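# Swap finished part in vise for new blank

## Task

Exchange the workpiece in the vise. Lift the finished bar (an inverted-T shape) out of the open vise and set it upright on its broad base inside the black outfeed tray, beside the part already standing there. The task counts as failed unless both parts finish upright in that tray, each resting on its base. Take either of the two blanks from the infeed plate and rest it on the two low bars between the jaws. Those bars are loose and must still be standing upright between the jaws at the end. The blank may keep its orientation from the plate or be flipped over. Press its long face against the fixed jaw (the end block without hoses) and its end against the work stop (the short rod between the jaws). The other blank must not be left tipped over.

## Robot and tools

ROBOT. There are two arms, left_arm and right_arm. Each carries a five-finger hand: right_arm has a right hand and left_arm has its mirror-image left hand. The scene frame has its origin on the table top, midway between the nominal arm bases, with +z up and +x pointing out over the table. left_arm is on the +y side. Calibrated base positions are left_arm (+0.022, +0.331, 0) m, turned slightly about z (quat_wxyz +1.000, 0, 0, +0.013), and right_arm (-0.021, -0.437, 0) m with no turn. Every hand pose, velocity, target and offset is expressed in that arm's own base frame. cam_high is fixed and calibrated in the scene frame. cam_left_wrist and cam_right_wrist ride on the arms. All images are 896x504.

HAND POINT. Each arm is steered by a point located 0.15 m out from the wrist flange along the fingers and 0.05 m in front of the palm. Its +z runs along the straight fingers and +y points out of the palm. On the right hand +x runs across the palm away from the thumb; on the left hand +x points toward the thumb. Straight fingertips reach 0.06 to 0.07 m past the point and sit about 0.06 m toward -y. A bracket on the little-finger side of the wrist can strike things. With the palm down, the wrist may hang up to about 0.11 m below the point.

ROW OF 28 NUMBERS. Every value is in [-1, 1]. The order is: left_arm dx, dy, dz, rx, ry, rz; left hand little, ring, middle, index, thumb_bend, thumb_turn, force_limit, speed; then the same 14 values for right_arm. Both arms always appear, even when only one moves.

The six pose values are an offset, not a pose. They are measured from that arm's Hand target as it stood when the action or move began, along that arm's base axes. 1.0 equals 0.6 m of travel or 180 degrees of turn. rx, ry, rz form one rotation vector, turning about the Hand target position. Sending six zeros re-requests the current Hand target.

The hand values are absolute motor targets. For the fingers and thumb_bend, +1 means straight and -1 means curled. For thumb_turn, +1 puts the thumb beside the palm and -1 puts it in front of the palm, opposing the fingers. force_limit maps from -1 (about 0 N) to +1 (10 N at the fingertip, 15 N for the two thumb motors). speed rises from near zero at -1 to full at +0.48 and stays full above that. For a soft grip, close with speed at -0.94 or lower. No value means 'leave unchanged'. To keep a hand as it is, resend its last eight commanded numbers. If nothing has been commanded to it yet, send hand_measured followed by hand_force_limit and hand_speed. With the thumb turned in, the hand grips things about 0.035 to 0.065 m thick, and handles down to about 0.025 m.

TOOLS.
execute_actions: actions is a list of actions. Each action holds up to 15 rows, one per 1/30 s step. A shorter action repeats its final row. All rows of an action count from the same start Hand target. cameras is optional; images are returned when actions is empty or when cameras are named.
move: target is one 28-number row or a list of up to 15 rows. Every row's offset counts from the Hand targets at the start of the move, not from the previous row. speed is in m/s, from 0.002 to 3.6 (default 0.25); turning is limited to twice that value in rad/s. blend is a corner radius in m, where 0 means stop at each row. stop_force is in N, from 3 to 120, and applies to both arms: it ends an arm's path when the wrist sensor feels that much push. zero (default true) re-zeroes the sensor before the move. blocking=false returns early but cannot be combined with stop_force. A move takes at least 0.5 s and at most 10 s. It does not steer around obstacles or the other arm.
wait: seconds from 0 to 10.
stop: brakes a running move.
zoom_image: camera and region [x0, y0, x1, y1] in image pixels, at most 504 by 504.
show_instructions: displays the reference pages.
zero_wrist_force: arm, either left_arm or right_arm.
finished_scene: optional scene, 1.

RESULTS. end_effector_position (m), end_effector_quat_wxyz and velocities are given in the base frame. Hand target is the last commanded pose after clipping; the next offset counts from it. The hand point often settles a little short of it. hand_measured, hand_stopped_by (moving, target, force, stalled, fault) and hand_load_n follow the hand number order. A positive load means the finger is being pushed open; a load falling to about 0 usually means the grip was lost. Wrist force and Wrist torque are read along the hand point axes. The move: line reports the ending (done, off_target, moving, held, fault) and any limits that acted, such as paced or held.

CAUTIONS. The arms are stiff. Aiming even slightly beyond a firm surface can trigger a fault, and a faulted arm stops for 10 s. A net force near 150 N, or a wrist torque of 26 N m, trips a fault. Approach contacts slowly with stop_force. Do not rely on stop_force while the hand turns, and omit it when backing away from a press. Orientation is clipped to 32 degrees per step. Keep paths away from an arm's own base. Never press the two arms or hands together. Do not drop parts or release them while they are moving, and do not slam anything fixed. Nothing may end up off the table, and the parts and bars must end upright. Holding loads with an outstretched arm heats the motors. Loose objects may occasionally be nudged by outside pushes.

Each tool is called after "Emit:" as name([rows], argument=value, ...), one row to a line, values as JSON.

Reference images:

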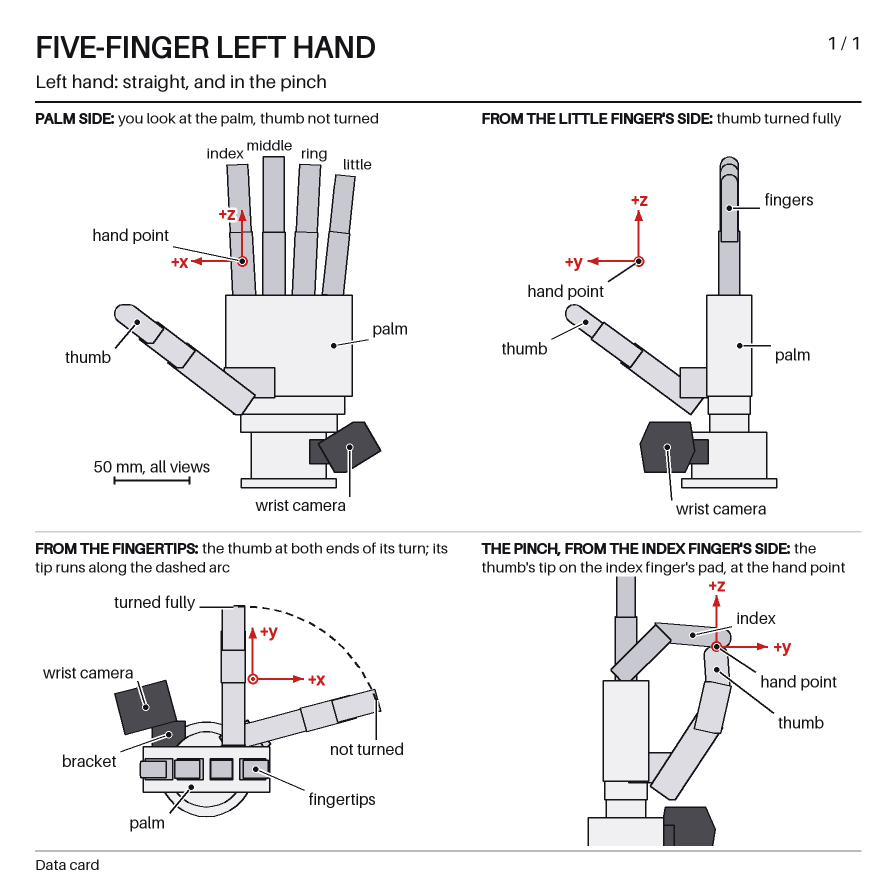

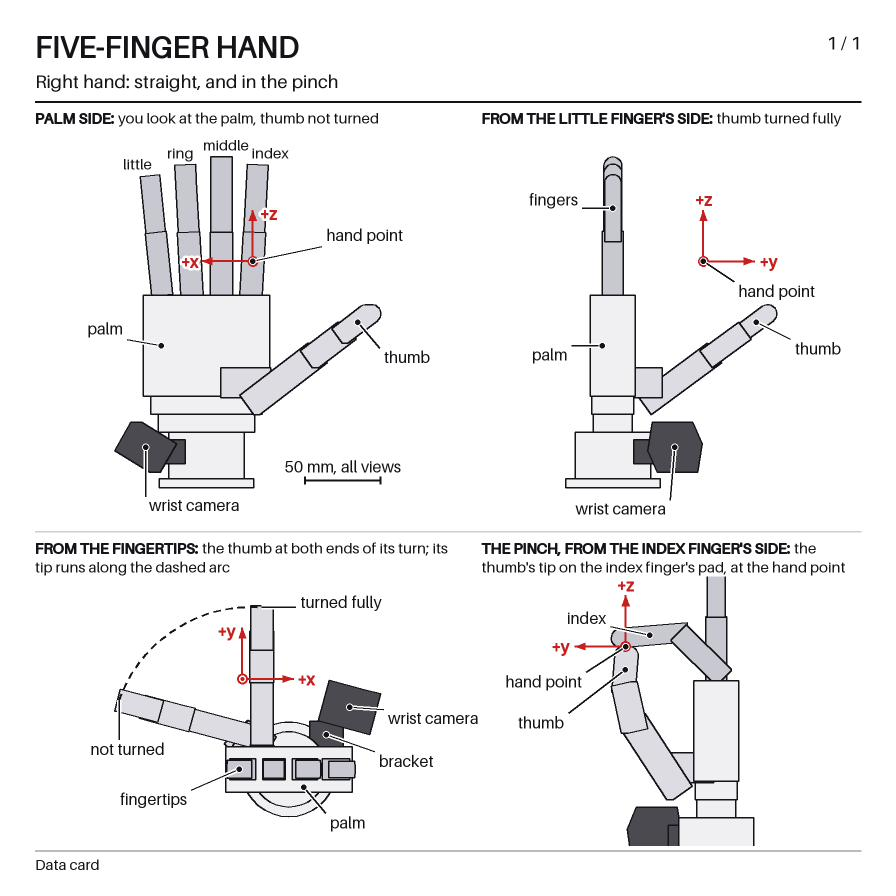

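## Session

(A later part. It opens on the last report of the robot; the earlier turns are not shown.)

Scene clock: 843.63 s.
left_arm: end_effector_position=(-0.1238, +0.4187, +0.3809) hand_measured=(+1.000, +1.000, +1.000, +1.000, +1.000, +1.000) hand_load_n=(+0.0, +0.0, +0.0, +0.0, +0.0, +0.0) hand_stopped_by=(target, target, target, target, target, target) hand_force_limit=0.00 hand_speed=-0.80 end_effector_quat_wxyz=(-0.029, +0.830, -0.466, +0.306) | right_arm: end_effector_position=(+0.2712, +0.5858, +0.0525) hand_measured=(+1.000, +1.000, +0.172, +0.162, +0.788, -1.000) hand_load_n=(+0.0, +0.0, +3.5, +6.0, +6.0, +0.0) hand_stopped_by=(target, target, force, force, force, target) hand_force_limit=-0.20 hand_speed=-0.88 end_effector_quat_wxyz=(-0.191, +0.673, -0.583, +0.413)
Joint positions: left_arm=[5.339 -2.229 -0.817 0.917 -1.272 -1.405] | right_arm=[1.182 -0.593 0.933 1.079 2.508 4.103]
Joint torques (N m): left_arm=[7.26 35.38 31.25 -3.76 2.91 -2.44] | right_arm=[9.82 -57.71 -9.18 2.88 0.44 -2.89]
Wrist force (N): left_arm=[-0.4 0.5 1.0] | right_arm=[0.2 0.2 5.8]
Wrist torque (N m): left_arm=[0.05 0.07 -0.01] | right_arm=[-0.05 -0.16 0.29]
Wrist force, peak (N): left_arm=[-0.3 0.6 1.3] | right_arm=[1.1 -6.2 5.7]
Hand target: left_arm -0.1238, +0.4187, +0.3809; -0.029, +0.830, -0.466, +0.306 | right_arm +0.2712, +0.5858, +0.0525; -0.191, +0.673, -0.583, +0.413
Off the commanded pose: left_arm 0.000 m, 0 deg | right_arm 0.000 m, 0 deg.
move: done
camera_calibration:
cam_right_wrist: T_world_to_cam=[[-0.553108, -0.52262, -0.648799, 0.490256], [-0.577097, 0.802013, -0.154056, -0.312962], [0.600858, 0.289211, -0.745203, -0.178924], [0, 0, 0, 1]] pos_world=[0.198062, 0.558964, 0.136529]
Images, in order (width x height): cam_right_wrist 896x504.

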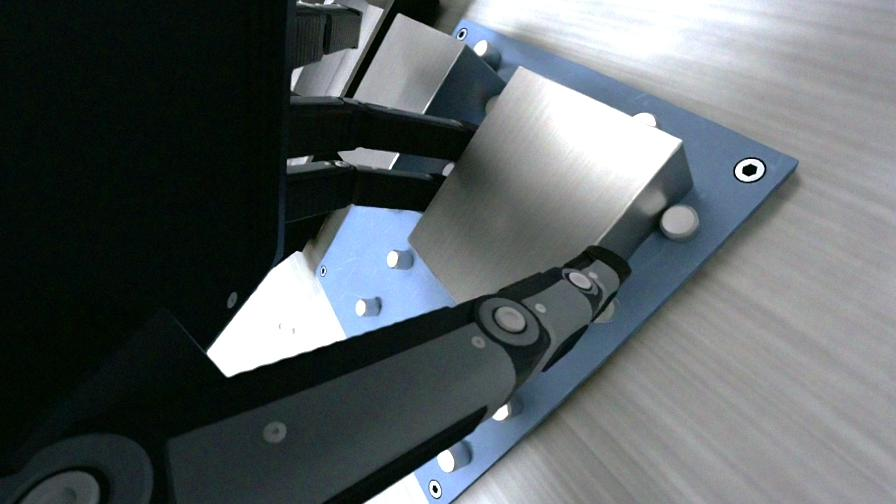

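Emit:
move(target=[0,0,0,0,0,0,1,1,1,1,1,1,0,-0.8, 0,0,0,0,0,0,1,1,0.0,0.0,0.6,-1,0.5,-0.9], speed=0.02)

Emit:
move(target=[0,0,0,0,0,0,1,1,1,1,1,1,0,-0.8, 0,0,0.0167,0,0,0,1,1,0.0,0.0,0.6,-1,0.5,-0.9], speed=0.02, cameras=["cam_right_wrist"])

Emit:
zoom_image(camera="cam_right_wrist", region=[400, 40, 740, 340])

Scene clock: 851.00 s.
left_arm: end_effector_position=(-0.1238, +0.4187, +0.3809) hand_measured=(+1.000, +1.000, +1.000, +1.000, +1.000, +1.000) hand_load_n=(+0.0, +0.0, +0.0, +0.0, +0.0, +0.0) hand_stopped_by=(target, target, target, target, target, target) hand_force_limit=0.00 hand_speed=-0.80 end_effector_quat_wxyz=(-0.029, +0.830, -0.466, +0.306) | right_arm: end_effector_position=(+0.2712, +0.5858, +0.0525) hand_measured=(+1.000, +1.000, +0.166, +0.156, +0.788, -1.000) hand_load_n=(+0.0, +0.0, +7.0, +8.0, +7.0, +0.5) hand_stopped_by=(target, target, force, force, force, target) hand_force_limit=0.50 hand_speed=-0.90 end_effector_quat_wxyz=(-0.191, +0.673, -0.583, +0.413)
Joint positions: left_arm=[5.339 -2.229 -0.817 0.917 -1.272 -1.405] | right_arm=[1.182 -0.593 0.933 1.079 2.508 4.103]
Joint torques (N m): left_arm=[7.46 35.2 31.3 -3.8 2.86 -2.29] | right_arm=[10.19 -50.79 -14.3 5.33 1.23 -2.9]
Wrist force (N): left_arm=[-0.1 0.5 1.1] | right_arm=[0.8 -3.7 8.0]
Wrist torque (N m): left_arm=[0.02 0.03 0.01] | right_arm=[-0.07 -0.14 0.26]
Wrist force, peak (N): left_arm=[-0.6 1.0 0.9] | right_arm=[1.0 -4.6 8.4]
Hand target: left_arm -0.1238, +0.4187, +0.3809; -0.029, +0.830, -0.466, +0.306 | right_arm +0.2712, +0.5858, +0.0525; -0.191, +0.673, -0.583, +0.413
Off the commanded pose: left_arm 0.000 m, 0 deg | right_arm 0.000 m, 0 deg.
move: done

Scene clock: 851.83 s.
left_arm: end_effector_position=(-0.1238, +0.4187, +0.3809) hand_measured=(+1.000, +1.000, +1.000, +1.000, +1.000, +1.000) hand_load_n=(+0.0, +0.0, +0.0, +0.0, +0.0, -0.5) hand_stopped_by=(target, target, target, target, target, target) hand_force_limit=0.00 hand_speed=-0.80 end_effector_quat_wxyz=(-0.029, +0.830, -0.466, +0.306) | right_arm: end_effector_position=(+0.2712, +0.5858, +0.0624) hand_measured=(+1.000, +1.000, +0.166, +0.156, +0.786, -1.000) hand_load_n=(+0.0, +0.0, +0.5, +2.0, +0.0, +0.0) hand_stopped_by=(target, target, force, force, force, target) hand_force_limit=0.50 hand_speed=-0.90 end_effector_quat_wxyz=(-0.191, +0.673, -0.583, +0.413)
Joint positions: left_arm=[5.339 -2.229 -0.817 0.917 -1.272 -1.405] | right_arm=[1.182 -0.602 0.925 1.097 2.508 4.103]
Joint torques (N m): left_arm=[7.42 35.48 31.51 -3.74 2.72 -2.45] | right_arm=[3.27 -61.67 -21.53 5.28 0.67 -2.11]
Wrist force (N): left_arm=[0.0 0.8 0.7] | right_arm=[0.5 -1.1 3.0]
Wrist torque (N m): left_arm=[0.09 0.02 0.01] | right_arm=[-0.19 -0.06 0.23]
Wrist force, peak (N): left_arm=[-0.1 0.7 1.2] | right_arm=[0.4 -3.4 8.2]
Hand target: left_arm -0.1238, +0.4187, +0.3809; -0.029, +0.830, -0.466, +0.306 | right_arm +0.2712, +0.5858, +0.0625; -0.191, +0.673, -0.583, +0.413
Off the commanded pose: left_arm 0.000 m, 0 deg | right_arm 0.000 m, 0 deg.
move: done
camera_calibration:
cam_right_wrist: T_world_to_cam=[[-0.553082, -0.522668, -0.648782, 0.496642], [-0.577186, 0.801956, -0.154021, -0.311451], [0.600797, 0.289282, -0.745224, -0.171511], [0, 0, 0, 1]] pos_world=[0.197962, 0.558964, 0.146429]
Images, in order (width x height): cam_right_wrist 896x504.

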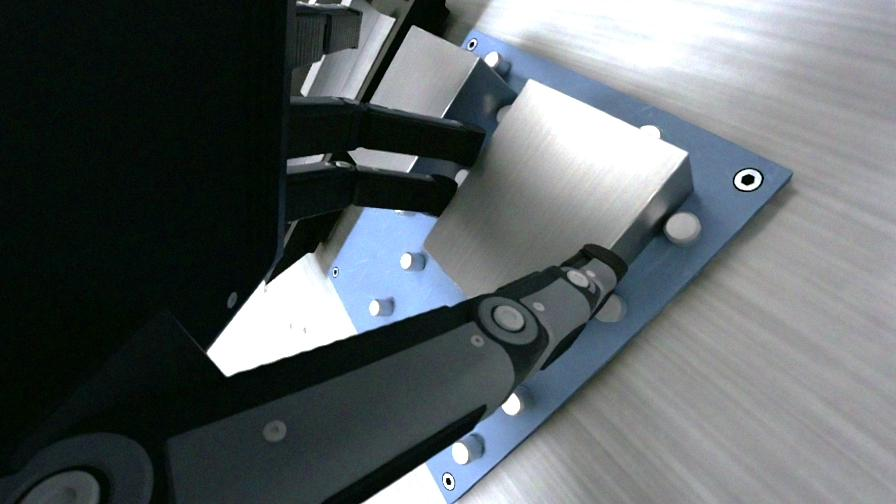

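Scaled by 1.482.

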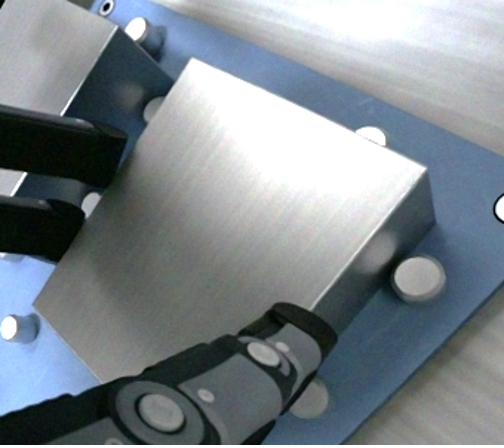

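Emit:
move(target=[0,0,0,0,0,0,1,1,1,1,1,1,0,-0.8, 0,0,0.003,0,0,0,1,1,0.36,0.36,0.92,-1,0,-0.5], speed=0.02)

Emit:
move(target=[0,0,0,0,0,0,1,1,1,1,1,1,0,-0.8, 0,0,-0.0258,0,0,0,1,1,0.36,0.36,0.92,-1,0,-0.5], speed=0.03, cameras=["cam_right_wrist"])

Emit:
zoom_image(camera="cam_right_wrist", region=[400, 20, 740, 320])

Scene clock: 898.93 s.
left_arm: end_effector_position=(-0.1238, +0.4187, +0.3809) hand_measured=(+1.000, +1.000, +1.000, +1.000, +1.000, +1.000) hand_load_n=(+0.0, +0.0, +0.0, +0.0, +0.0, +0.0) hand_stopped_by=(target, target, target, target, target, target) hand_force_limit=0.00 hand_speed=-0.80 end_effector_quat_wxyz=(-0.029, +0.830, -0.466, +0.306) | right_arm: end_effector_position=(+0.2712, +0.5858, +0.0642) hand_measured=(+1.000, +1.000, +0.360, +0.360, +0.920, -1.000) hand_load_n=(+0.0, +0.0, +0.0, +0.0, +0.0, +0.0) hand_stopped_by=(target, target, target, target, target, target) hand_force_limit=0.00 hand_speed=-0.50 end_effector_quat_wxyz=(-0.191, +0.673, -0.583, +0.413)
Joint positions: left_arm=[5.339 -2.229 -0.817 0.917 -1.272 -1.405] | right_arm=[1.182 -0.604 0.924 1.1 2.508 4.103]
Joint torques (N m): left_arm=[6.84 35.51 30.61 -3.84 2.89 -2.2] | right_arm=[-6 -59.92 -21.93 5.13 0.84 1.58]
Wrist force (N): left_arm=[0.0 0.3 1.1] | right_arm=[1.4 -0.2 0.6]
Wrist torque (N m): left_arm=[0.00 0.04 0.01] | right_arm=[-0.20 -0.15 0.25]
Wrist force, peak (N): left_arm=[-0.1 0.7 1.2] | right_arm=[0.4 -0.9 3.7]
Hand target: left_arm -0.1238, +0.4187, +0.3809; -0.029, +0.830, -0.466, +0.306 | right_arm +0.2712, +0.5858, +0.0643; -0.191, +0.673, -0.583, +0.413
Off the commanded pose: left_arm 0.000 m, 0 deg | right_arm 0.000 m, 0 deg.
move: done

Scene clock: 899.80 s.
left_arm: end_effector_position=(-0.1238, +0.4187, +0.3809) hand_measured=(+1.000, +1.000, +1.000, +1.000, +1.000, +1.000) hand_load_n=(+0.0, +0.0, +0.0, +0.0, +0.0, +0.0) hand_stopped_by=(target, target, target, target, target, target) hand_force_limit=0.00 hand_speed=-0.80 end_effector_quat_wxyz=(-0.029, +0.830, -0.466, +0.306) | right_arm: end_effector_position=(+0.2712, +0.5858, +0.0489) hand_measured=(+1.000, +1.000, +0.360, +0.360, +0.920, -1.000) hand_load_n=(+0.0, +0.0, +0.0, +0.5, +0.0, +0.5) hand_stopped_by=(target, target, target, target, target, target) hand_force_limit=0.00 hand_speed=-0.50 end_effector_quat_wxyz=(-0.191, +0.673, -0.583, +0.413)
Joint positions: left_arm=[5.339 -2.229 -0.817 0.917 -1.272 -1.405] | right_arm=[1.182 -0.589 0.936 1.073 2.508 4.103]
Joint torques (N m): left_arm=[7.01 35.69 30.93 -3.75 2.85 -2.22] | right_arm=[-3.57 -39.28 -7.98 -0.55 2.35 0.28]
Wrist force (N): left_arm=[-0.4 0.4 0.8] | right_arm=[1.2 0.1 0.8]
Wrist torque (N m): left_arm=[0.03 0.08 -0.01] | right_arm=[-0.16 -0.13 0.25]
Wrist force, peak (N): left_arm=[-0.4 0.6 1.5] | right_arm=[1.4 -0.2 0.7]
Hand target: left_arm -0.1238, +0.4187, +0.3809; -0.029, +0.830, -0.466, +0.306 | right_arm +0.2712, +0.5858, +0.0488; -0.191, +0.673, -0.583, +0.413
Off the commanded pose: left_arm 0.000 m, 0 deg | right_arm 0.000 m, 0 deg.
move: done
camera_calibration:
cam_right_wrist: T_world_to_cam=[[-0.553114, -0.522553, -0.648848, 0.4879], [-0.577109, 0.802025, -0.153955, -0.313577], [0.600841, 0.289301, -0.745181, -0.181522], [0, 0, 0, 1]] pos_world=[0.197962, 0.558964, 0.133029]
Images, in order (width x height): cam_right_wrist 896x504.

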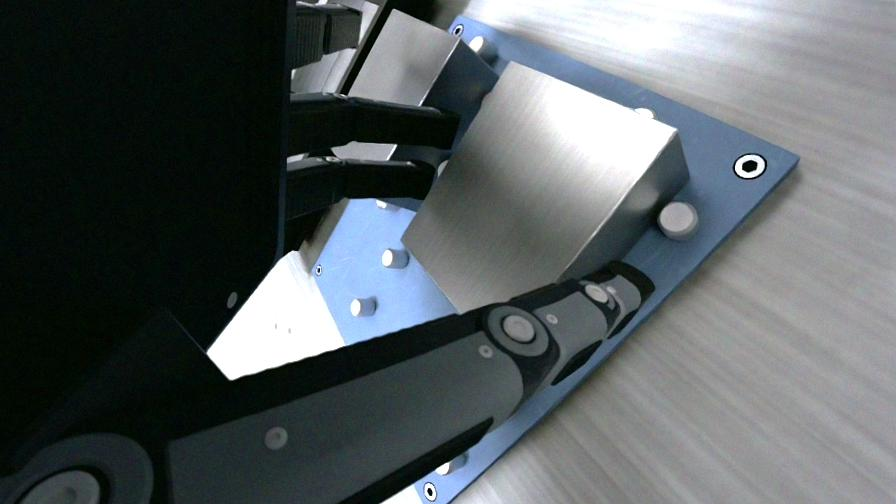

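Scaled by 1.482.

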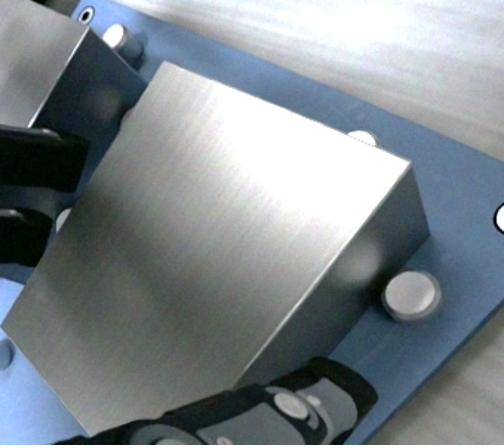

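Emit:
move(target=[0,0,0,0,0,0,1,1,1,1,1,1,0,-0.8, 0,0,0,0,0,0,1,1,0.36,0.36,0.75,-1,0,-0.85], speed=0.02)

Emit:
move(target=[0,0,0,0,0,0,1,1,1,1,1,1,0,-0.8, 0,0,0,0,0,0,1,1,0.0,0.0,0.75,-1,0.6,-0.9], speed=0.02, cameras=["cam_right_wrist"])

Emit:
zoom_image(camera="cam_right_wrist", region=[400, 20, 740, 320])

Scene clock: 910.73 s.
left_arm: end_effector_position=(-0.1238, +0.4187, +0.3809) hand_measured=(+1.000, +1.000, +1.000, +1.000, +1.000, +1.000) hand_load_n=(+0.0, +0.0, +0.0, +0.0, +0.0, +0.0) hand_stopped_by=(target, target, target, target, target, target) hand_force_limit=0.00 hand_speed=-0.80 end_effector_quat_wxyz=(-0.029, +0.830, -0.466, +0.306) | right_arm: end_effector_position=(+0.2712, +0.5858, +0.0488) hand_measured=(+1.000, +1.000, +0.360, +0.360, +0.750, -1.000) hand_load_n=(-0.5, +0.0, +0.0, +0.0, +1.0, +0.5) hand_stopped_by=(target, target, target, target, target, target) hand_force_limit=0.00 hand_speed=-0.85 end_effector_quat_wxyz=(-0.191, +0.673, -0.583, +0.413)
Joint positions: left_arm=[5.339 -2.229 -0.817 0.917 -1.272 -1.405] | right_arm=[1.182 -0.589 0.936 1.073 2.508 4.103]
Joint torques (N m): left_arm=[6.68 35.34 30.95 -3.63 2.71 -2.25] | right_arm=[-2.9 -40.37 -9.16 -0.13 3.1 -2.79]
Wrist force (N): left_arm=[0.1 0.7 0.9] | right_arm=[1.3 0.8 0.4]
Wrist torque (N m): left_arm=[0.07 0.02 0.01] | right_arm=[-0.16 -0.12 0.27]
Wrist force, peak (N): left_arm=[0.0 0.6 1.6] | right_arm=[0.9 1.7 0.3]
Hand target: left_arm -0.1238, +0.4187, +0.3809; -0.029, +0.830, -0.466, +0.306 | right_arm +0.2712, +0.5858, +0.0488; -0.191, +0.673, -0.583, +0.413
Off the commanded pose: left_arm 0.000 m, 0 deg | right_arm 0.000 m, 0 deg.
move: done

Scene clock: 911.70 s.
left_arm: end_effector_position=(-0.1238, +0.4187, +0.3809) hand_measured=(+1.000, +1.000, +1.000, +1.000, +1.000, +1.000) hand_load_n=(+0.0, +0.0, +0.0, +0.0, +0.0, +0.0) hand_stopped_by=(target, target, target, target, target, target) hand_force_limit=0.00 hand_speed=-0.80 end_effector_quat_wxyz=(-0.029, +0.830, -0.466, +0.306) | right_arm: end_effector_position=(+0.2712, +0.5858, +0.0488) hand_measured=(+1.000, +1.000, +0.194, +0.168, +0.754, -1.000) hand_load_n=(+0.0, +0.0, +1.5, +9.0, +10.5, -3.5) hand_stopped_by=(target, target, force, force, target, target) hand_force_limit=0.60 hand_speed=-0.90 end_effector_quat_wxyz=(-0.191, +0.673, -0.583, +0.413)
Joint positions: left_arm=[5.339 -2.229 -0.817 0.917 -1.272 -1.405] | right_arm=[1.182 -0.589 0.936 1.073 2.508 4.103]
Joint torques (N m): left_arm=[6.17 34.93 30.91 -3.81 2.83 -2.27] | right_arm=[-3.19 -40.81 -10.76 0.25 2.85 -2.6]
Wrist force (N): left_arm=[-0.2 0.7 1.0] | right_arm=[0.4 1.4 1.3]
Wrist torque (N m): left_arm=[0.06 0.05 0.00] | right_arm=[-0.22 -0.11 0.24]
Wrist force, peak (N): left_arm=[0.0 0.5 1.5] | right_arm=[0.9 -1.0 1.7]
Hand target: left_arm -0.1238, +0.4187, +0.3809; -0.029, +0.830, -0.466, +0.306 | right_arm +0.2712, +0.5858, +0.0488; -0.191, +0.673, -0.583, +0.413
Off the commanded pose: left_arm 0.000 m, 0 deg | right_arm 0.000 m, 0 deg.
move: done
camera_calibration:
cam_right_wrist: T_world_to_cam=[[-0.553108, -0.52262, -0.648799, 0.487865], [-0.577097, 0.802013, -0.154056, -0.313575], [0.600858, 0.289211, -0.745203, -0.181547], [0, 0, 0, 1]] pos_world=[0.197962, 0.558964, 0.132929]
Images, in order (width x height): cam_right_wrist 896x504.

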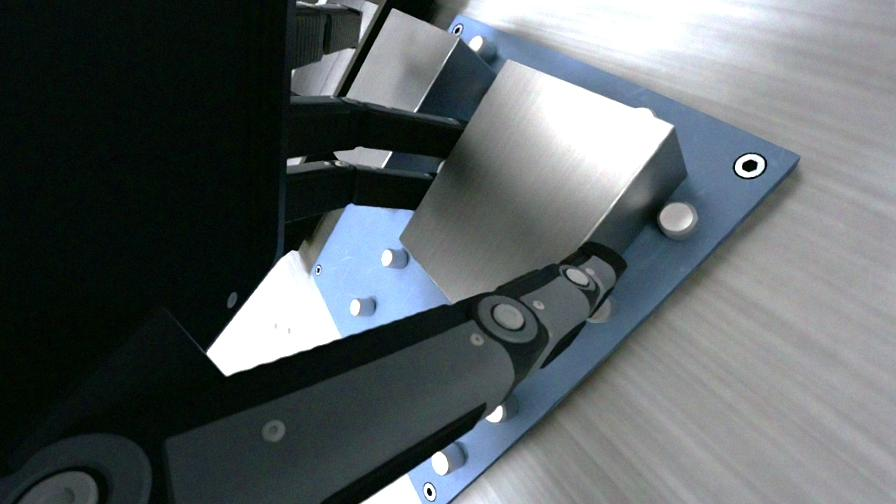

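Scaled by 1.482.

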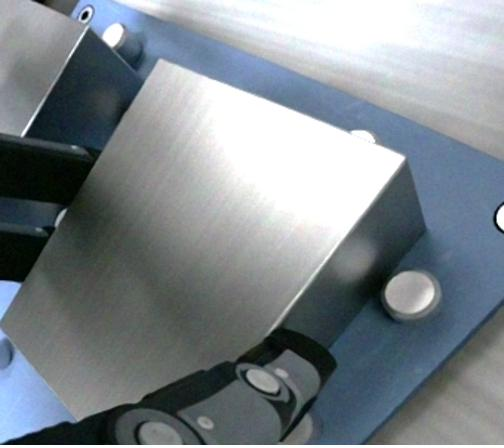

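Emit:
move(target=[0,0,0,0,0,0,1,1,1,1,1,1,0,-0.8, 0,0,0,0,0,0,1,1,-0.1,0.0,0.75,-1,0.1,-0.9], speed=0.02)

Emit:
move(target=[0,0,0,0,0,0,1,1,1,1,1,1,0,-0.8, 0,0,0.02,0,0,0,1,1,-0.1,0.0,0.75,-1,0.1,-0.9], speed=0.02, cameras=["cam_right_wrist"])

Emit:
zoom_image(camera="cam_right_wrist", region=[400, 20, 740, 320])

Scene clock: 920.17 s.
left_arm: end_effector_position=(-0.1238, +0.4187, +0.3809) hand_measured=(+1.000, +1.000, +1.000, +1.000, +1.000, +1.000) hand_load_n=(+0.0, +0.0, +0.0, +0.0, +0.0, +0.0) hand_stopped_by=(target, target, target, target, target, target) hand_force_limit=0.00 hand_speed=-0.80 end_effector_quat_wxyz=(-0.029, +0.830, -0.466, +0.306) | right_arm: end_effector_position=(+0.2712, +0.5858, +0.0488) hand_measured=(+1.000, +1.000, +0.188, +0.168, +0.754, -1.000) hand_load_n=(+0.0, +0.0, +5.5, +8.0, +11.5, -3.0) hand_stopped_by=(target, target, force, force, target, target) hand_force_limit=0.10 hand_speed=-0.90 end_effector_quat_wxyz=(-0.191, +0.673, -0.583, +0.413)
Joint positions: left_arm=[5.339 -2.229 -0.817 0.917 -1.272 -1.405] | right_arm=[1.182 -0.589 0.936 1.073 2.508 4.103]
Joint torques (N m): left_arm=[6.48 35.33 31.1 -3.8 2.76 -2.25] | right_arm=[-2.44 -44.14 -16.66 2.51 1.44 -2.6]
Wrist force (N): left_arm=[-0.6 0.4 1.1] | right_arm=[1.2 -0.6 0.9]
Wrist torque (N m): left_arm=[0.02 0.10 -0.02] | right_arm=[-0.34 -0.13 0.18]
Wrist force, peak (N): left_arm=[-0.3 0.5 1.3] | right_arm=[0.8 1.4 1.4]
Hand target: left_arm -0.1238, +0.4187, +0.3809; -0.029, +0.830, -0.466, +0.306 | right_arm +0.2712, +0.5858, +0.0488; -0.191, +0.673, -0.583, +0.413
Off the commanded pose: left_arm 0.000 m, 0 deg | right_arm 0.000 m, 0 deg.
move: done

Scene clock: 921.10 s.
left_arm: end_effector_position=(-0.1238, +0.4187, +0.3809) hand_measured=(+1.000, +1.000, +1.000, +1.000, +1.000, +1.000) hand_load_n=(+0.0, +0.0, +0.0, +0.0, +0.0, +0.0) hand_stopped_by=(target, target, target, target, target, target) hand_force_limit=0.00 hand_speed=-0.80 end_effector_quat_wxyz=(-0.029, +0.830, -0.466, +0.306) | right_arm: end_effector_position=(+0.2712, +0.5858, +0.0607) hand_measured=(+1.000, +1.000, +0.188, +0.168, +0.754, -1.000) hand_load_n=(+0.0, +0.0, +4.5, +8.0, +12.0, -0.5) hand_stopped_by=(target, target, force, force, target, target) hand_force_limit=0.10 hand_speed=-0.90 end_effector_quat_wxyz=(-0.191, +0.673, -0.583, +0.413)
Joint positions: left_arm=[5.339 -2.229 -0.817 0.917 -1.272 -1.405] | right_arm=[1.182 -0.6 0.927 1.094 2.508 4.103]
Joint torques (N m): left_arm=[5.79 35.53 29.61 -3.73 2.79 -2.19] | right_arm=[-3.15 -62.96 -23.52 5.4 1.01 -2.26]
Wrist force (N): left_arm=[-0.3 0.4 1.2] | right_arm=[-0.3 3.9 3.3]
Wrist torque (N m): left_arm=[0.01 0.08 -0.01] | right_arm=[-0.04 -0.16 0.33]
Wrist force, peak (N): left_arm=[-0.4 0.6 1.3] | right_arm=[-0.3 4.2 3.3]
Hand target: left_arm -0.1238, +0.4187, +0.3809; -0.029, +0.830, -0.466, +0.306 | right_arm +0.2712, +0.5858, +0.0608; -0.191, +0.673, -0.583, +0.413
Off the commanded pose: left_arm 0.000 m, 0 deg | right_arm 0.000 m, 0 deg.
move: done
camera_calibration:
cam_right_wrist: T_world_to_cam=[[-0.553146, -0.522639, -0.648751, 0.495596], [-0.577107, 0.802009, -0.154045, -0.311739], [0.600814, 0.289189, -0.745246, -0.172651], [0, 0, 0, 1]] pos_world=[0.197962, 0.558964, 0.144829]
Images, in order (width x height): cam_right_wrist 896x504.

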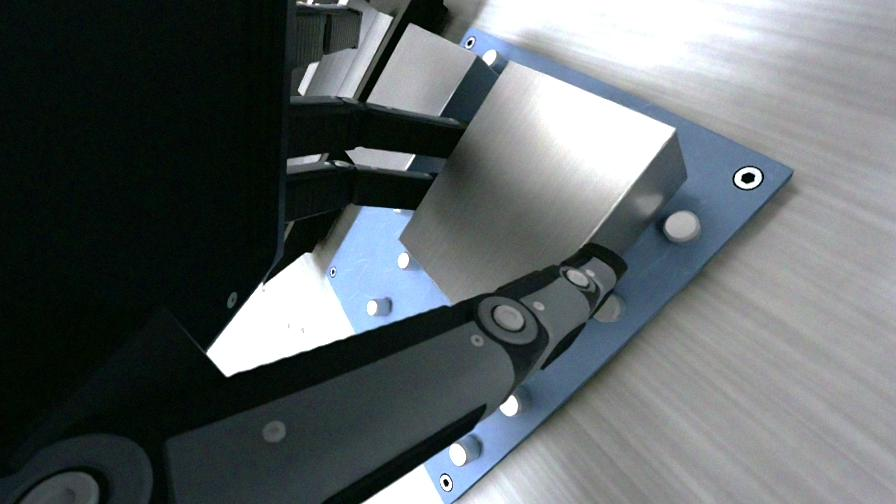

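Scaled by 1.482.

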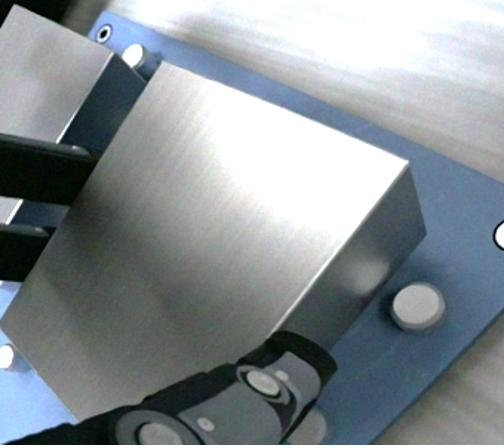

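Emit:
move(target=[0,0,0,0,0,0,1,1,1,1,1,1,0,-0.8, 0,0,-0.0215,0,0,0,1,1,-0.1,0.0,0.75,-1,0.1,-0.9], speed=0.015, stop_force=4)

Emit:
move([
  [0,0,0,0,0,0,1,1,1,1,1,1,0,-0.8, 0,0,0,0,0,0,1,1,0.33,0.33,0.75,-1,0.1,-0.85],
  [0,0,0,0,0,0,1,1,1,1,1,1,0,-0.8, 0,0,0.0,0,0,0,1,1,0.33,0.33,0.88,-1,0.1,-0.7],
  [0,0,0,0,0,0,1,1,1,1,1,1,0,-0.8, 0,0,0.0108,0,0,0,1,1,0.33,0.33,0.88,-1,0.1,-0.7],
  [0,0,0,0,0,0,1,1,1,1,1,1,0,-0.8, 0,0,0.0108,0,0,0,1,1,0.33,0.33,0.74,-1,0.1,-0.85],
], speed=0.02, cameras=["cam_right_wrist"])

Scene clock: 940.80 s.
left_arm: end_effector_position=(-0.1238, +0.4187, +0.3809) hand_measured=(+1.000, +1.000, +1.000, +1.000, +1.000, +1.000) hand_load_n=(+0.0, +0.0, +0.0, +0.0, +0.0, +0.0) hand_stopped_by=(target, target, target, target, target, target) hand_force_limit=0.00 hand_speed=-0.80 end_effector_quat_wxyz=(-0.029, +0.830, -0.466, +0.306) | right_arm: end_effector_position=(+0.2712, +0.5858, +0.0490) hand_measured=(+1.000, +1.000, +0.188, +0.168, +0.754, -1.000) hand_load_n=(+0.0, +0.0, +5.5, +7.5, +11.5, -1.5) hand_stopped_by=(target, target, force, force, target, target) hand_force_limit=0.10 hand_speed=-0.90 end_effector_quat_wxyz=(-0.191, +0.673, -0.583, +0.413)
Joint positions: left_arm=[5.339 -2.229 -0.817 0.917 -1.272 -1.405] | right_arm=[1.182 -0.589 0.936 1.073 2.508 4.103]
Joint torques (N m): left_arm=[6.47 35.59 30.04 -3.76 2.68 -2.11] | right_arm=[-2.71 -61.24 -22.11 5.05 0.68 1.71]
Wrist force (N): left_arm=[-0.2 0.4 1.0] | right_arm=[1.0 0.3 1.6]
Wrist torque (N m): left_arm=[0.02 0.06 0.00] | right_arm=[-0.22 -0.10 0.22]
Wrist force, peak (N): left_arm=[-0.2 0.7 1.6] | right_arm=[3.2 -7.4 -4.0]
Hand target: left_arm -0.1238, +0.4187, +0.3809; -0.029, +0.830, -0.466, +0.306 | right_arm +0.2712, +0.5858, +0.0490; -0.191, +0.673, -0.583, +0.413 (not the last commanded pose)
Off the commanded pose: left_arm 0.000 m, 0 deg | right_arm 0.001 m, 0 deg.
move: contact (right_arm)

Scene clock: 943.70 s.
left_arm: end_effector_position=(-0.1238, +0.4187, +0.3809) hand_measured=(+1.000, +1.000, +1.000, +1.000, +1.000, +1.000) hand_load_n=(+0.0, +0.0, +0.0, +0.0, +0.0, +0.0) hand_stopped_by=(target, target, target, target, target, target) hand_force_limit=0.00 hand_speed=-0.80 end_effector_quat_wxyz=(-0.029, +0.830, -0.466, +0.306) | right_arm: end_effector_position=(+0.2712, +0.5858, +0.0555) hand_measured=(+1.000, +1.000, +0.330, +0.330, +0.740, -1.000) hand_load_n=(+0.0, +0.0, +0.0, +0.0, +1.0, +0.0) hand_stopped_by=(target, target, target, target, target, target) hand_force_limit=0.10 hand_speed=-0.85 end_effector_quat_wxyz=(-0.191, +0.673, -0.583, +0.413)
Joint positions: left_arm=[5.339 -2.229 -0.817 0.917 -1.272 -1.405] | right_arm=[1.182 -0.595 0.931 1.085 2.508 4.103]
Joint torques (N m): left_arm=[5.53 36.17 31.07 -3.64 2.66 -2.05] | right_arm=[-2.65 -60.72 -22.16 4.84 0.63 0.39]
Wrist force (N): left_arm=[-0.5 0.4 0.9] | right_arm=[1.4 0.6 0.0]
Wrist torque (N m): left_arm=[0.03 0.11 -0.02] | right_arm=[-0.16 -0.14 0.27]
Wrist force, peak (N): left_arm=[-0.2 0.8 1.2] | right_arm=[1.3 0.3 1.6]
Hand target: left_arm -0.1238, +0.4187, +0.3809; -0.029, +0.830, -0.466, +0.306 | right_arm +0.2712, +0.5858, +0.0555; -0.191, +0.673, -0.583, +0.413
Off the commanded pose: left_arm 0.000 m, 0 deg | right_arm 0.000 m, 0 deg.
move: done
camera_calibration:
cam_right_wrist: T_world_to_cam=[[-0.553146, -0.522639, -0.648751, 0.492158], [-0.577107, 0.802009, -0.154045, -0.312555], [0.600814, 0.289189, -0.745246, -0.176601], [0, 0, 0, 1]] pos_world=[0.197962, 0.558964, 0.139529]
Images, in order (width x height): cam_right_wrist 896x504.

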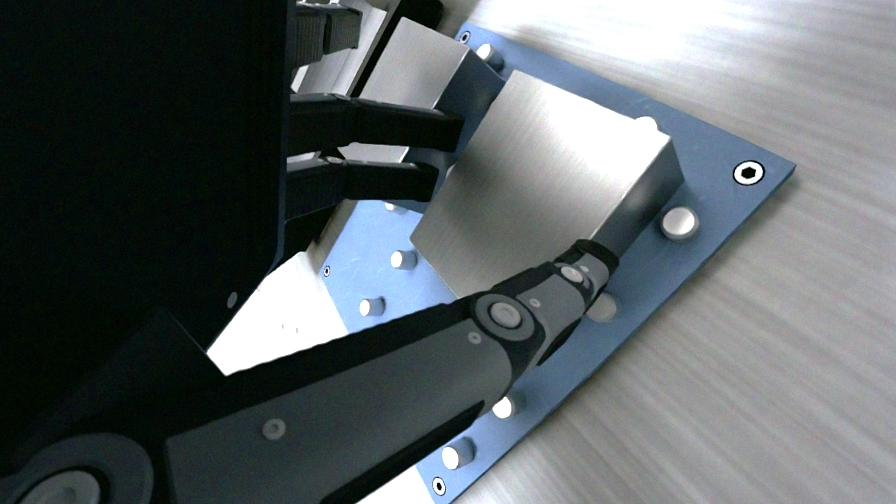

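Emit:
move([
  [0,0,0,0,0,0,1,1,1,1,1,1,0,-0.8, 0,0,0,0,0,0,1,1,0.0,0.0,0.74,-1,0.4,-0.9],
  [0,0,0,0,0,0,1,1,1,1,1,1,0,-0.8, 0,0,0.0,0,0,0,1,1,-0.1,-0.1,0.74,-1,0.4,-0.92],
], speed=0.02)

Emit:
move(target=[0,0,0,0,0,0,1,1,1,1,1,1,0,-0.8, 0,0,0.02,0,0,0,1,1,-0.1,-0.1,0.74,-1,0.4,-0.9], speed=0.02, cameras=["cam_right_wrist"])

Emit:
zoom_image(camera="cam_right_wrist", region=[400, 20, 740, 320])

Scene clock: 950.20 s.
left_arm: end_effector_position=(-0.1238, +0.4187, +0.3809) hand_measured=(+1.000, +1.000, +1.000, +1.000, +1.000, +1.000) hand_load_n=(+0.5, +0.0, +0.0, +0.0, +0.0, +0.0) hand_stopped_by=(target, target, target, target, target, target) hand_force_limit=0.00 hand_speed=-0.80 end_effector_quat_wxyz=(-0.029, +0.830, -0.466, +0.306) | right_arm: end_effector_position=(+0.2712, +0.5858, +0.0555) hand_measured=(+1.000, +1.000, +0.180, +0.166, +0.744, -1.000) hand_load_n=(+0.0, +0.0, +8.0, +6.0, +11.5, -2.0) hand_stopped_by=(target, target, force, force, target, target) hand_force_limit=0.40 hand_speed=-0.92 end_effector_quat_wxyz=(-0.191, +0.673, -0.583, +0.413)
Joint positions: left_arm=[5.339 -2.229 -0.817 0.917 -1.272 -1.405] | right_arm=[1.182 -0.595 0.931 1.085 2.508 4.103]
Joint torques (N m): left_arm=[5.34 35.28 30.38 -3.69 2.69 -1.92] | right_arm=[-2.88 -59.02 -20.33 1.61 0.6 0.47]
Wrist force (N): left_arm=[-0.1 0.5 1.1] | right_arm=[1.5 -1.0 0.8]
Wrist torque (N m): left_arm=[0.03 0.04 0.01] | right_arm=[-0.33 -0.12 0.15]
Wrist force, peak (N): left_arm=[-0.5 0.5 1.4] | right_arm=[2.0 -2.2 0.5]
Hand target: left_arm -0.1238, +0.4187, +0.3809; -0.029, +0.830, -0.466, +0.306 | right_arm +0.2712, +0.5858, +0.0555; -0.191, +0.673, -0.583, +0.413
Off the commanded pose: left_arm 0.000 m, 0 deg | right_arm 0.000 m, 0 deg.
move: done

Scene clock: 951.13 s.
left_arm: end_effector_position=(-0.1238, +0.4187, +0.3809) hand_measured=(+1.000, +1.000, +1.000, +1.000, +1.000, +1.000) hand_load_n=(+0.0, -0.5, +0.0, +0.0, +0.0, +0.0) hand_stopped_by=(target, target, target, target, target, target) hand_force_limit=0.00 hand_speed=-0.80 end_effector_quat_wxyz=(-0.029, +0.830, -0.466, +0.306) | right_arm: end_effector_position=(+0.2712, +0.5858, +0.0673) hand_measured=(+1.000, +1.000, +0.180, +0.166, +0.740, -1.000) hand_load_n=(+0.0, +0.0, +0.0, +0.0, +0.0, +0.0) hand_stopped_by=(target, target, force, force, target, target) hand_force_limit=0.40 hand_speed=-0.90 end_effector_quat_wxyz=(-0.191, +0.673, -0.583, +0.413)
Joint positions: left_arm=[5.339 -2.229 -0.817 0.917 -1.272 -1.405] | right_arm=[1.182 -0.607 0.921 1.106 2.508 4.103]
Joint torques (N m): left_arm=[6.12 35.13 30.96 -3.62 2.59 -1.96] | right_arm=[-3.51 -60.14 -21.84 4.99 0.37 -2.43]
Wrist force (N): left_arm=[-0.4 0.5 0.9] | right_arm=[1.0 0.0 0.8]
Wrist torque (N m): left_arm=[0.03 0.08 -0.01] | right_arm=[-0.18 -0.10 0.24]
Wrist force, peak (N): left_arm=[-0.6 0.8 1.0] | right_arm=[0.4 -0.8 3.6]
Hand target: left_arm -0.1238, +0.4187, +0.3809; -0.029, +0.830, -0.466, +0.306 | right_arm +0.2712, +0.5858, +0.0675; -0.191, +0.673, -0.583, +0.413
Off the commanded pose: left_arm 0.000 m, 0 deg | right_arm 0.000 m, 0 deg.
move: done
camera_calibration:
cam_right_wrist: T_world_to_cam=[[-0.553108, -0.52262, -0.648799, 0.499867], [-0.577097, 0.802013, -0.154056, -0.310725], [0.600858, 0.289211, -0.745203, -0.16776], [0, 0, 0, 1]] pos_world=[0.197962, 0.558964, 0.151429]
Images, in order (width x height): cam_right_wrist 896x504.

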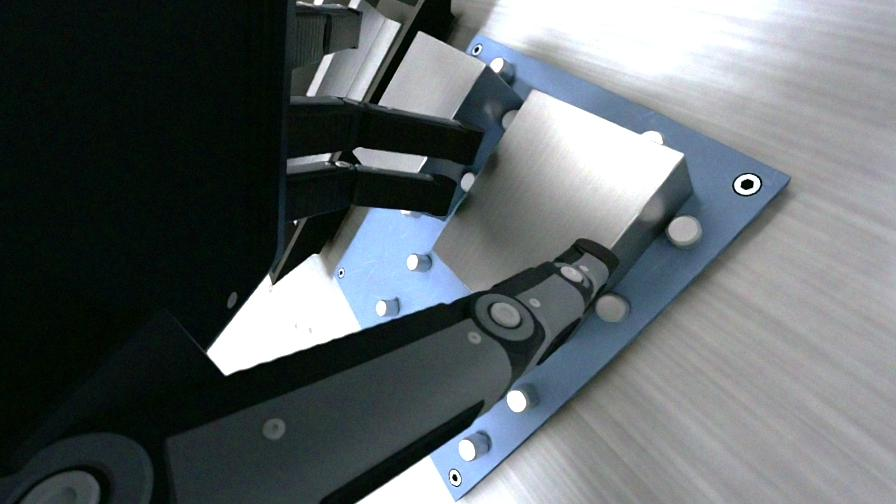

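Scaled by 1.482.

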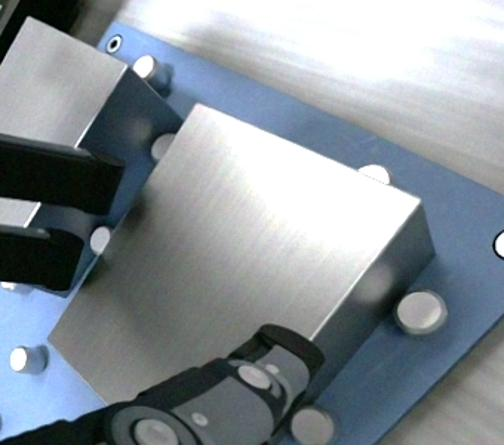

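Emit:
move([
  [0,0,0,0,0,0,1,1,1,1,1,1,0,-0.8, 0,0,0.002,0,0,0,1,1,0.35,0.35,0.9,-1,0.1,-0.6],
  [0,0,0,0,0,0,1,1,1,1,1,1,0,-0.8, 0,0,-0.0278,0,0,0,1,1,0.35,0.35,0.9,-1,0.1,-0.6],
  [0,0,0,0,0,0,1,1,1,1,1,1,0,-0.8, 0,0,-0.0278,0,0,0,1,1,0.35,0.35,0.745,-1,0.1,-0.85],
  [0,0,0,0,0,0,1,1,1,1,1,1,0,-0.8, 0,0,-0.0278,0,0,0,1,1,0.0,0.0,0.745,-1,0.3,-0.9],
], speed=0.02, cameras=["cam_right_wrist"])

Scene clock: 986.37 s.
left_arm: end_effector_position=(-0.1238, +0.4187, +0.3809) hand_measured=(+1.000, +1.000, +1.000, +1.000, +1.000, +1.000) hand_load_n=(+0.0, +0.0, -0.5, +0.0, +0.0, +0.0) hand_stopped_by=(target, target, target, target, target, target) hand_force_limit=0.00 hand_speed=-0.80 end_effector_quat_wxyz=(-0.029, +0.830, -0.466, +0.306) | right_arm: end_effector_position=(+0.2712, +0.5858, +0.0508) hand_measured=(+1.000, +1.000, +0.204, +0.176, +0.750, -1.000) hand_load_n=(+0.0, +0.0, +0.5, +8.0, +8.5, -2.5) hand_stopped_by=(target, target, force, force, target, target) hand_force_limit=0.30 hand_speed=-0.90 end_effector_quat_wxyz=(-0.191, +0.673, -0.583, +0.413)
Joint positions: left_arm=[5.339 -2.229 -0.817 0.917 -1.272 -1.405] | right_arm=[1.182 -0.591 0.935 1.076 2.508 4.103]
Joint torques (N m): left_arm=[5.44 35.45 30.1 -3.63 2.68 -2] | right_arm=[0.36 -42.42 -10.27 0.19 0.48 -2.47]
Wrist force (N): left_arm=[-0.1 0.5 1.0] | right_arm=[0.7 1.3 1.3]
Wrist torque (N m): left_arm=[0.03 0.05 0.01] | right_arm=[-0.25 -0.13 0.23]
Wrist force, peak (N): left_arm=[-0.3 0.6 1.5] | right_arm=[0.5 0.0 2.2]
Hand target: left_arm -0.1238, +0.4187, +0.3809; -0.029, +0.830, -0.466, +0.306 | right_arm +0.2712, +0.5858, +0.0508; -0.191, +0.673, -0.583, +0.413
Off the commanded pose: left_arm 0.000 m, 0 deg | right_arm 0.000 m, 0 deg.
move: done
camera_calibration:
cam_right_wrist: T_world_to_cam=[[-0.553146, -0.522639, -0.648751, 0.489109], [-0.577107, 0.802009, -0.154045, -0.313279], [0.600814, 0.289189, -0.745246, -0.180104], [0, 0, 0, 1]] pos_world=[0.197962, 0.558964, 0.134829]
Images, in order (width x height): cam_right_wrist 896x504.

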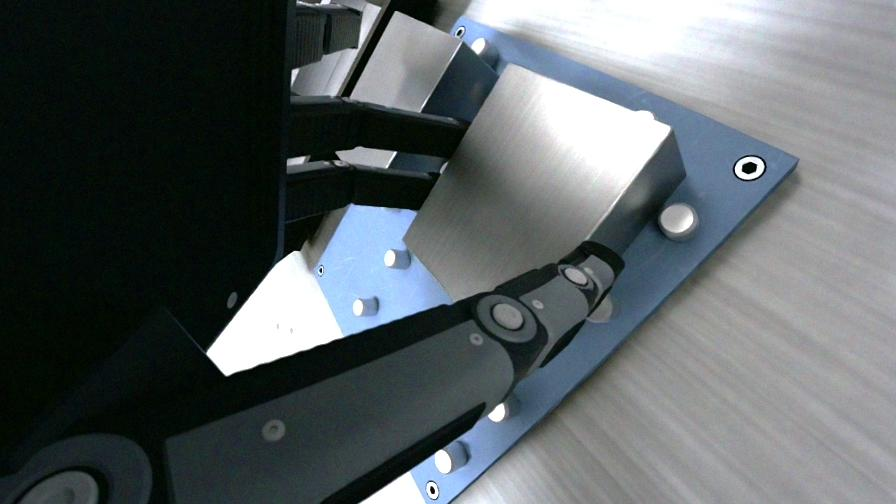

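Emit:
move([
  [0,0,0,0,0,0,1,1,1,1,1,1,0,-0.8, 0,0,0,0,0,0,1,1,-0.1,0.0,0.745,-1,0.4,-0.9],
  [0,0,0,0,0,0,1,1,1,1,1,1,0,-0.8, 0,0,0,0,0,0,1,1,-0.1,-0.1,0.745,-1,0.6,-0.9],
], speed=0.02)

Emit:
move(target=[0,0,0,0,0,0,1,1,1,1,1,1,0,-0.8, 0,0,0.02,0,0,0,1,1,-0.1,-0.1,0.745,-1,0.6,-0.9], speed=0.015, cameras=["cam_right_wrist"])

Emit:
zoom_image(camera="cam_right_wrist", region=[400, 20, 740, 320])

Scene clock: 994.77 s.
left_arm: end_effector_position=(-0.1238, +0.4187, +0.3809) hand_measured=(+1.000, +1.000, +1.000, +1.000, +1.000, +1.000) hand_load_n=(+0.0, +0.0, +0.0, +0.0, +0.0, +0.0) hand_stopped_by=(target, target, target, target, target, target) hand_force_limit=0.00 hand_speed=-0.80 end_effector_quat_wxyz=(-0.029, +0.830, -0.466, +0.306) | right_arm: end_effector_position=(+0.2712, +0.5858, +0.0508) hand_measured=(+1.000, +1.000, +0.188, +0.162, +0.750, -1.000) hand_load_n=(+0.0, +0.0, +5.5, +10.0, +13.0, -3.0) hand_stopped_by=(target, target, force, force, target, target) hand_force_limit=0.60 hand_speed=-0.90 end_effector_quat_wxyz=(-0.191, +0.673, -0.583, +0.413)
Joint positions: left_arm=[5.339 -2.229 -0.817 0.917 -1.272 -1.405] | right_arm=[1.182 -0.591 0.935 1.076 2.508 4.103]
Joint torques (N m): left_arm=[5.11 35.68 29.92 -3.63 2.63 -1.77] | right_arm=[2.95 -50.85 -15.98 4.02 0.44 -2.4]
Wrist force (N): left_arm=[-0.4 0.5 0.8] | right_arm=[0.8 -2.0 0.3]
Wrist torque (N m): left_arm=[0.06 0.08 -0.02] | right_arm=[-0.42 -0.11 0.16]
Wrist force, peak (N): left_arm=[-0.3 0.9 1.2] | right_arm=[2.0 -3.3 0.6]
Hand target: left_arm -0.1238, +0.4187, +0.3809; -0.029, +0.830, -0.466, +0.306 | right_arm +0.2712, +0.5858, +0.0508; -0.191, +0.673, -0.583, +0.413
Off the commanded pose: left_arm 0.000 m, 0 deg | right_arm 0.000 m, 0 deg.
move: done

Scene clock: 995.87 s.
left_arm: end_effector_position=(-0.1238, +0.4187, +0.3809) hand_measured=(+1.000, +1.000, +1.000, +1.000, +1.000, +1.000) hand_load_n=(+0.0, +0.0, +0.0, -0.5, +0.0, +0.0) hand_stopped_by=(target, target, target, target, target, target) hand_force_limit=0.00 hand_speed=-0.80 end_effector_quat_wxyz=(-0.029, +0.830, -0.466, +0.306) | right_arm: end_effector_position=(+0.2712, +0.5858, +0.0627) hand_measured=(+1.000, +1.000, +0.188, +0.162, +0.750, -1.000) hand_load_n=(+0.0, +0.0, +4.0, +10.0, +14.0, -1.0) hand_stopped_by=(target, target, force, force, target, target) hand_force_limit=0.60 hand_speed=-0.90 end_effector_quat_wxyz=(-0.191, +0.673, -0.583, +0.413)
Joint positions: left_arm=[5.339 -2.229 -0.817 0.917 -1.272 -1.405] | right_arm=[1.182 -0.602 0.925 1.097 2.508 4.103]
Joint torques (N m): left_arm=[4.44 35.91 30.29 -3.68 2.79 -1.87] | right_arm=[2.35 -63.4 -22.15 5.61 1.24 -2.13]
Wrist force (N): left_arm=[-0.1 0.5 1.0] | right_arm=[-0.2 3.8 3.2]
Wrist torque (N m): left_arm=[0.04 0.03 0.01] | right_arm=[-0.05 -0.17 0.35]
Wrist force, peak (N): left_arm=[-0.6 0.8 1.1] | right_arm=[-0.2 4.0 3.3]
Hand target: left_arm -0.1238, +0.4187, +0.3809; -0.029, +0.830, -0.466, +0.306 | right_arm +0.2712, +0.5858, +0.0628; -0.191, +0.673, -0.583, +0.413
Off the commanded pose: left_arm 0.000 m, 0 deg | right_arm 0.000 m, 0 deg.
move: done
camera_calibration:
cam_right_wrist: T_world_to_cam=[[-0.553146, -0.522639, -0.648751, 0.496829], [-0.577107, 0.802009, -0.154045, -0.311446], [0.600814, 0.289189, -0.745246, -0.171235], [0, 0, 0, 1]] pos_world=[0.197962, 0.558964, 0.146729]
Images, in order (width x height): cam_right_wrist 896x504.

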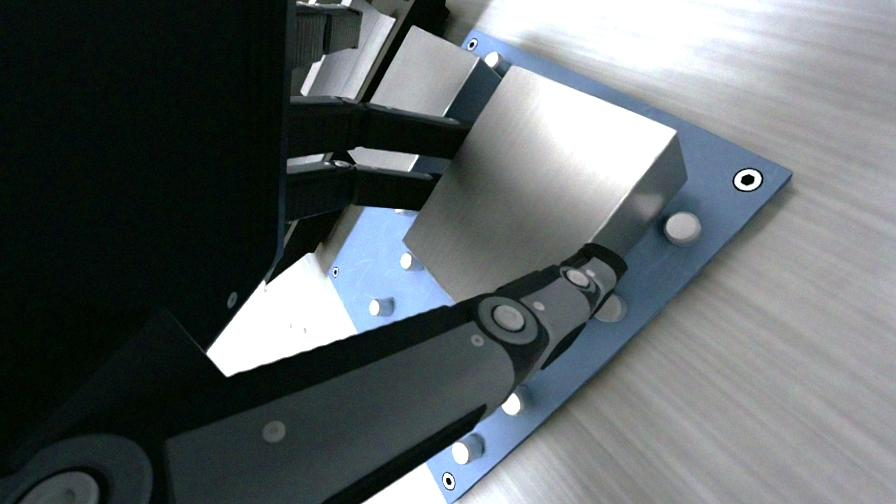

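Scaled by 1.482.

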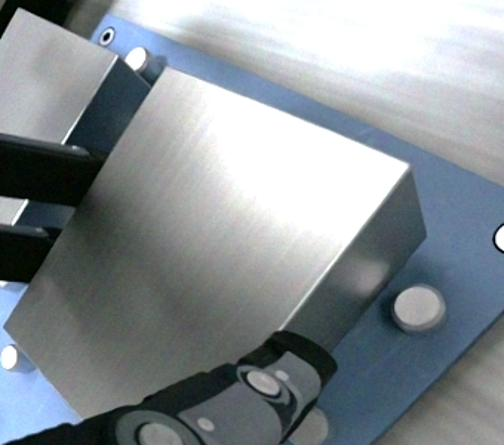

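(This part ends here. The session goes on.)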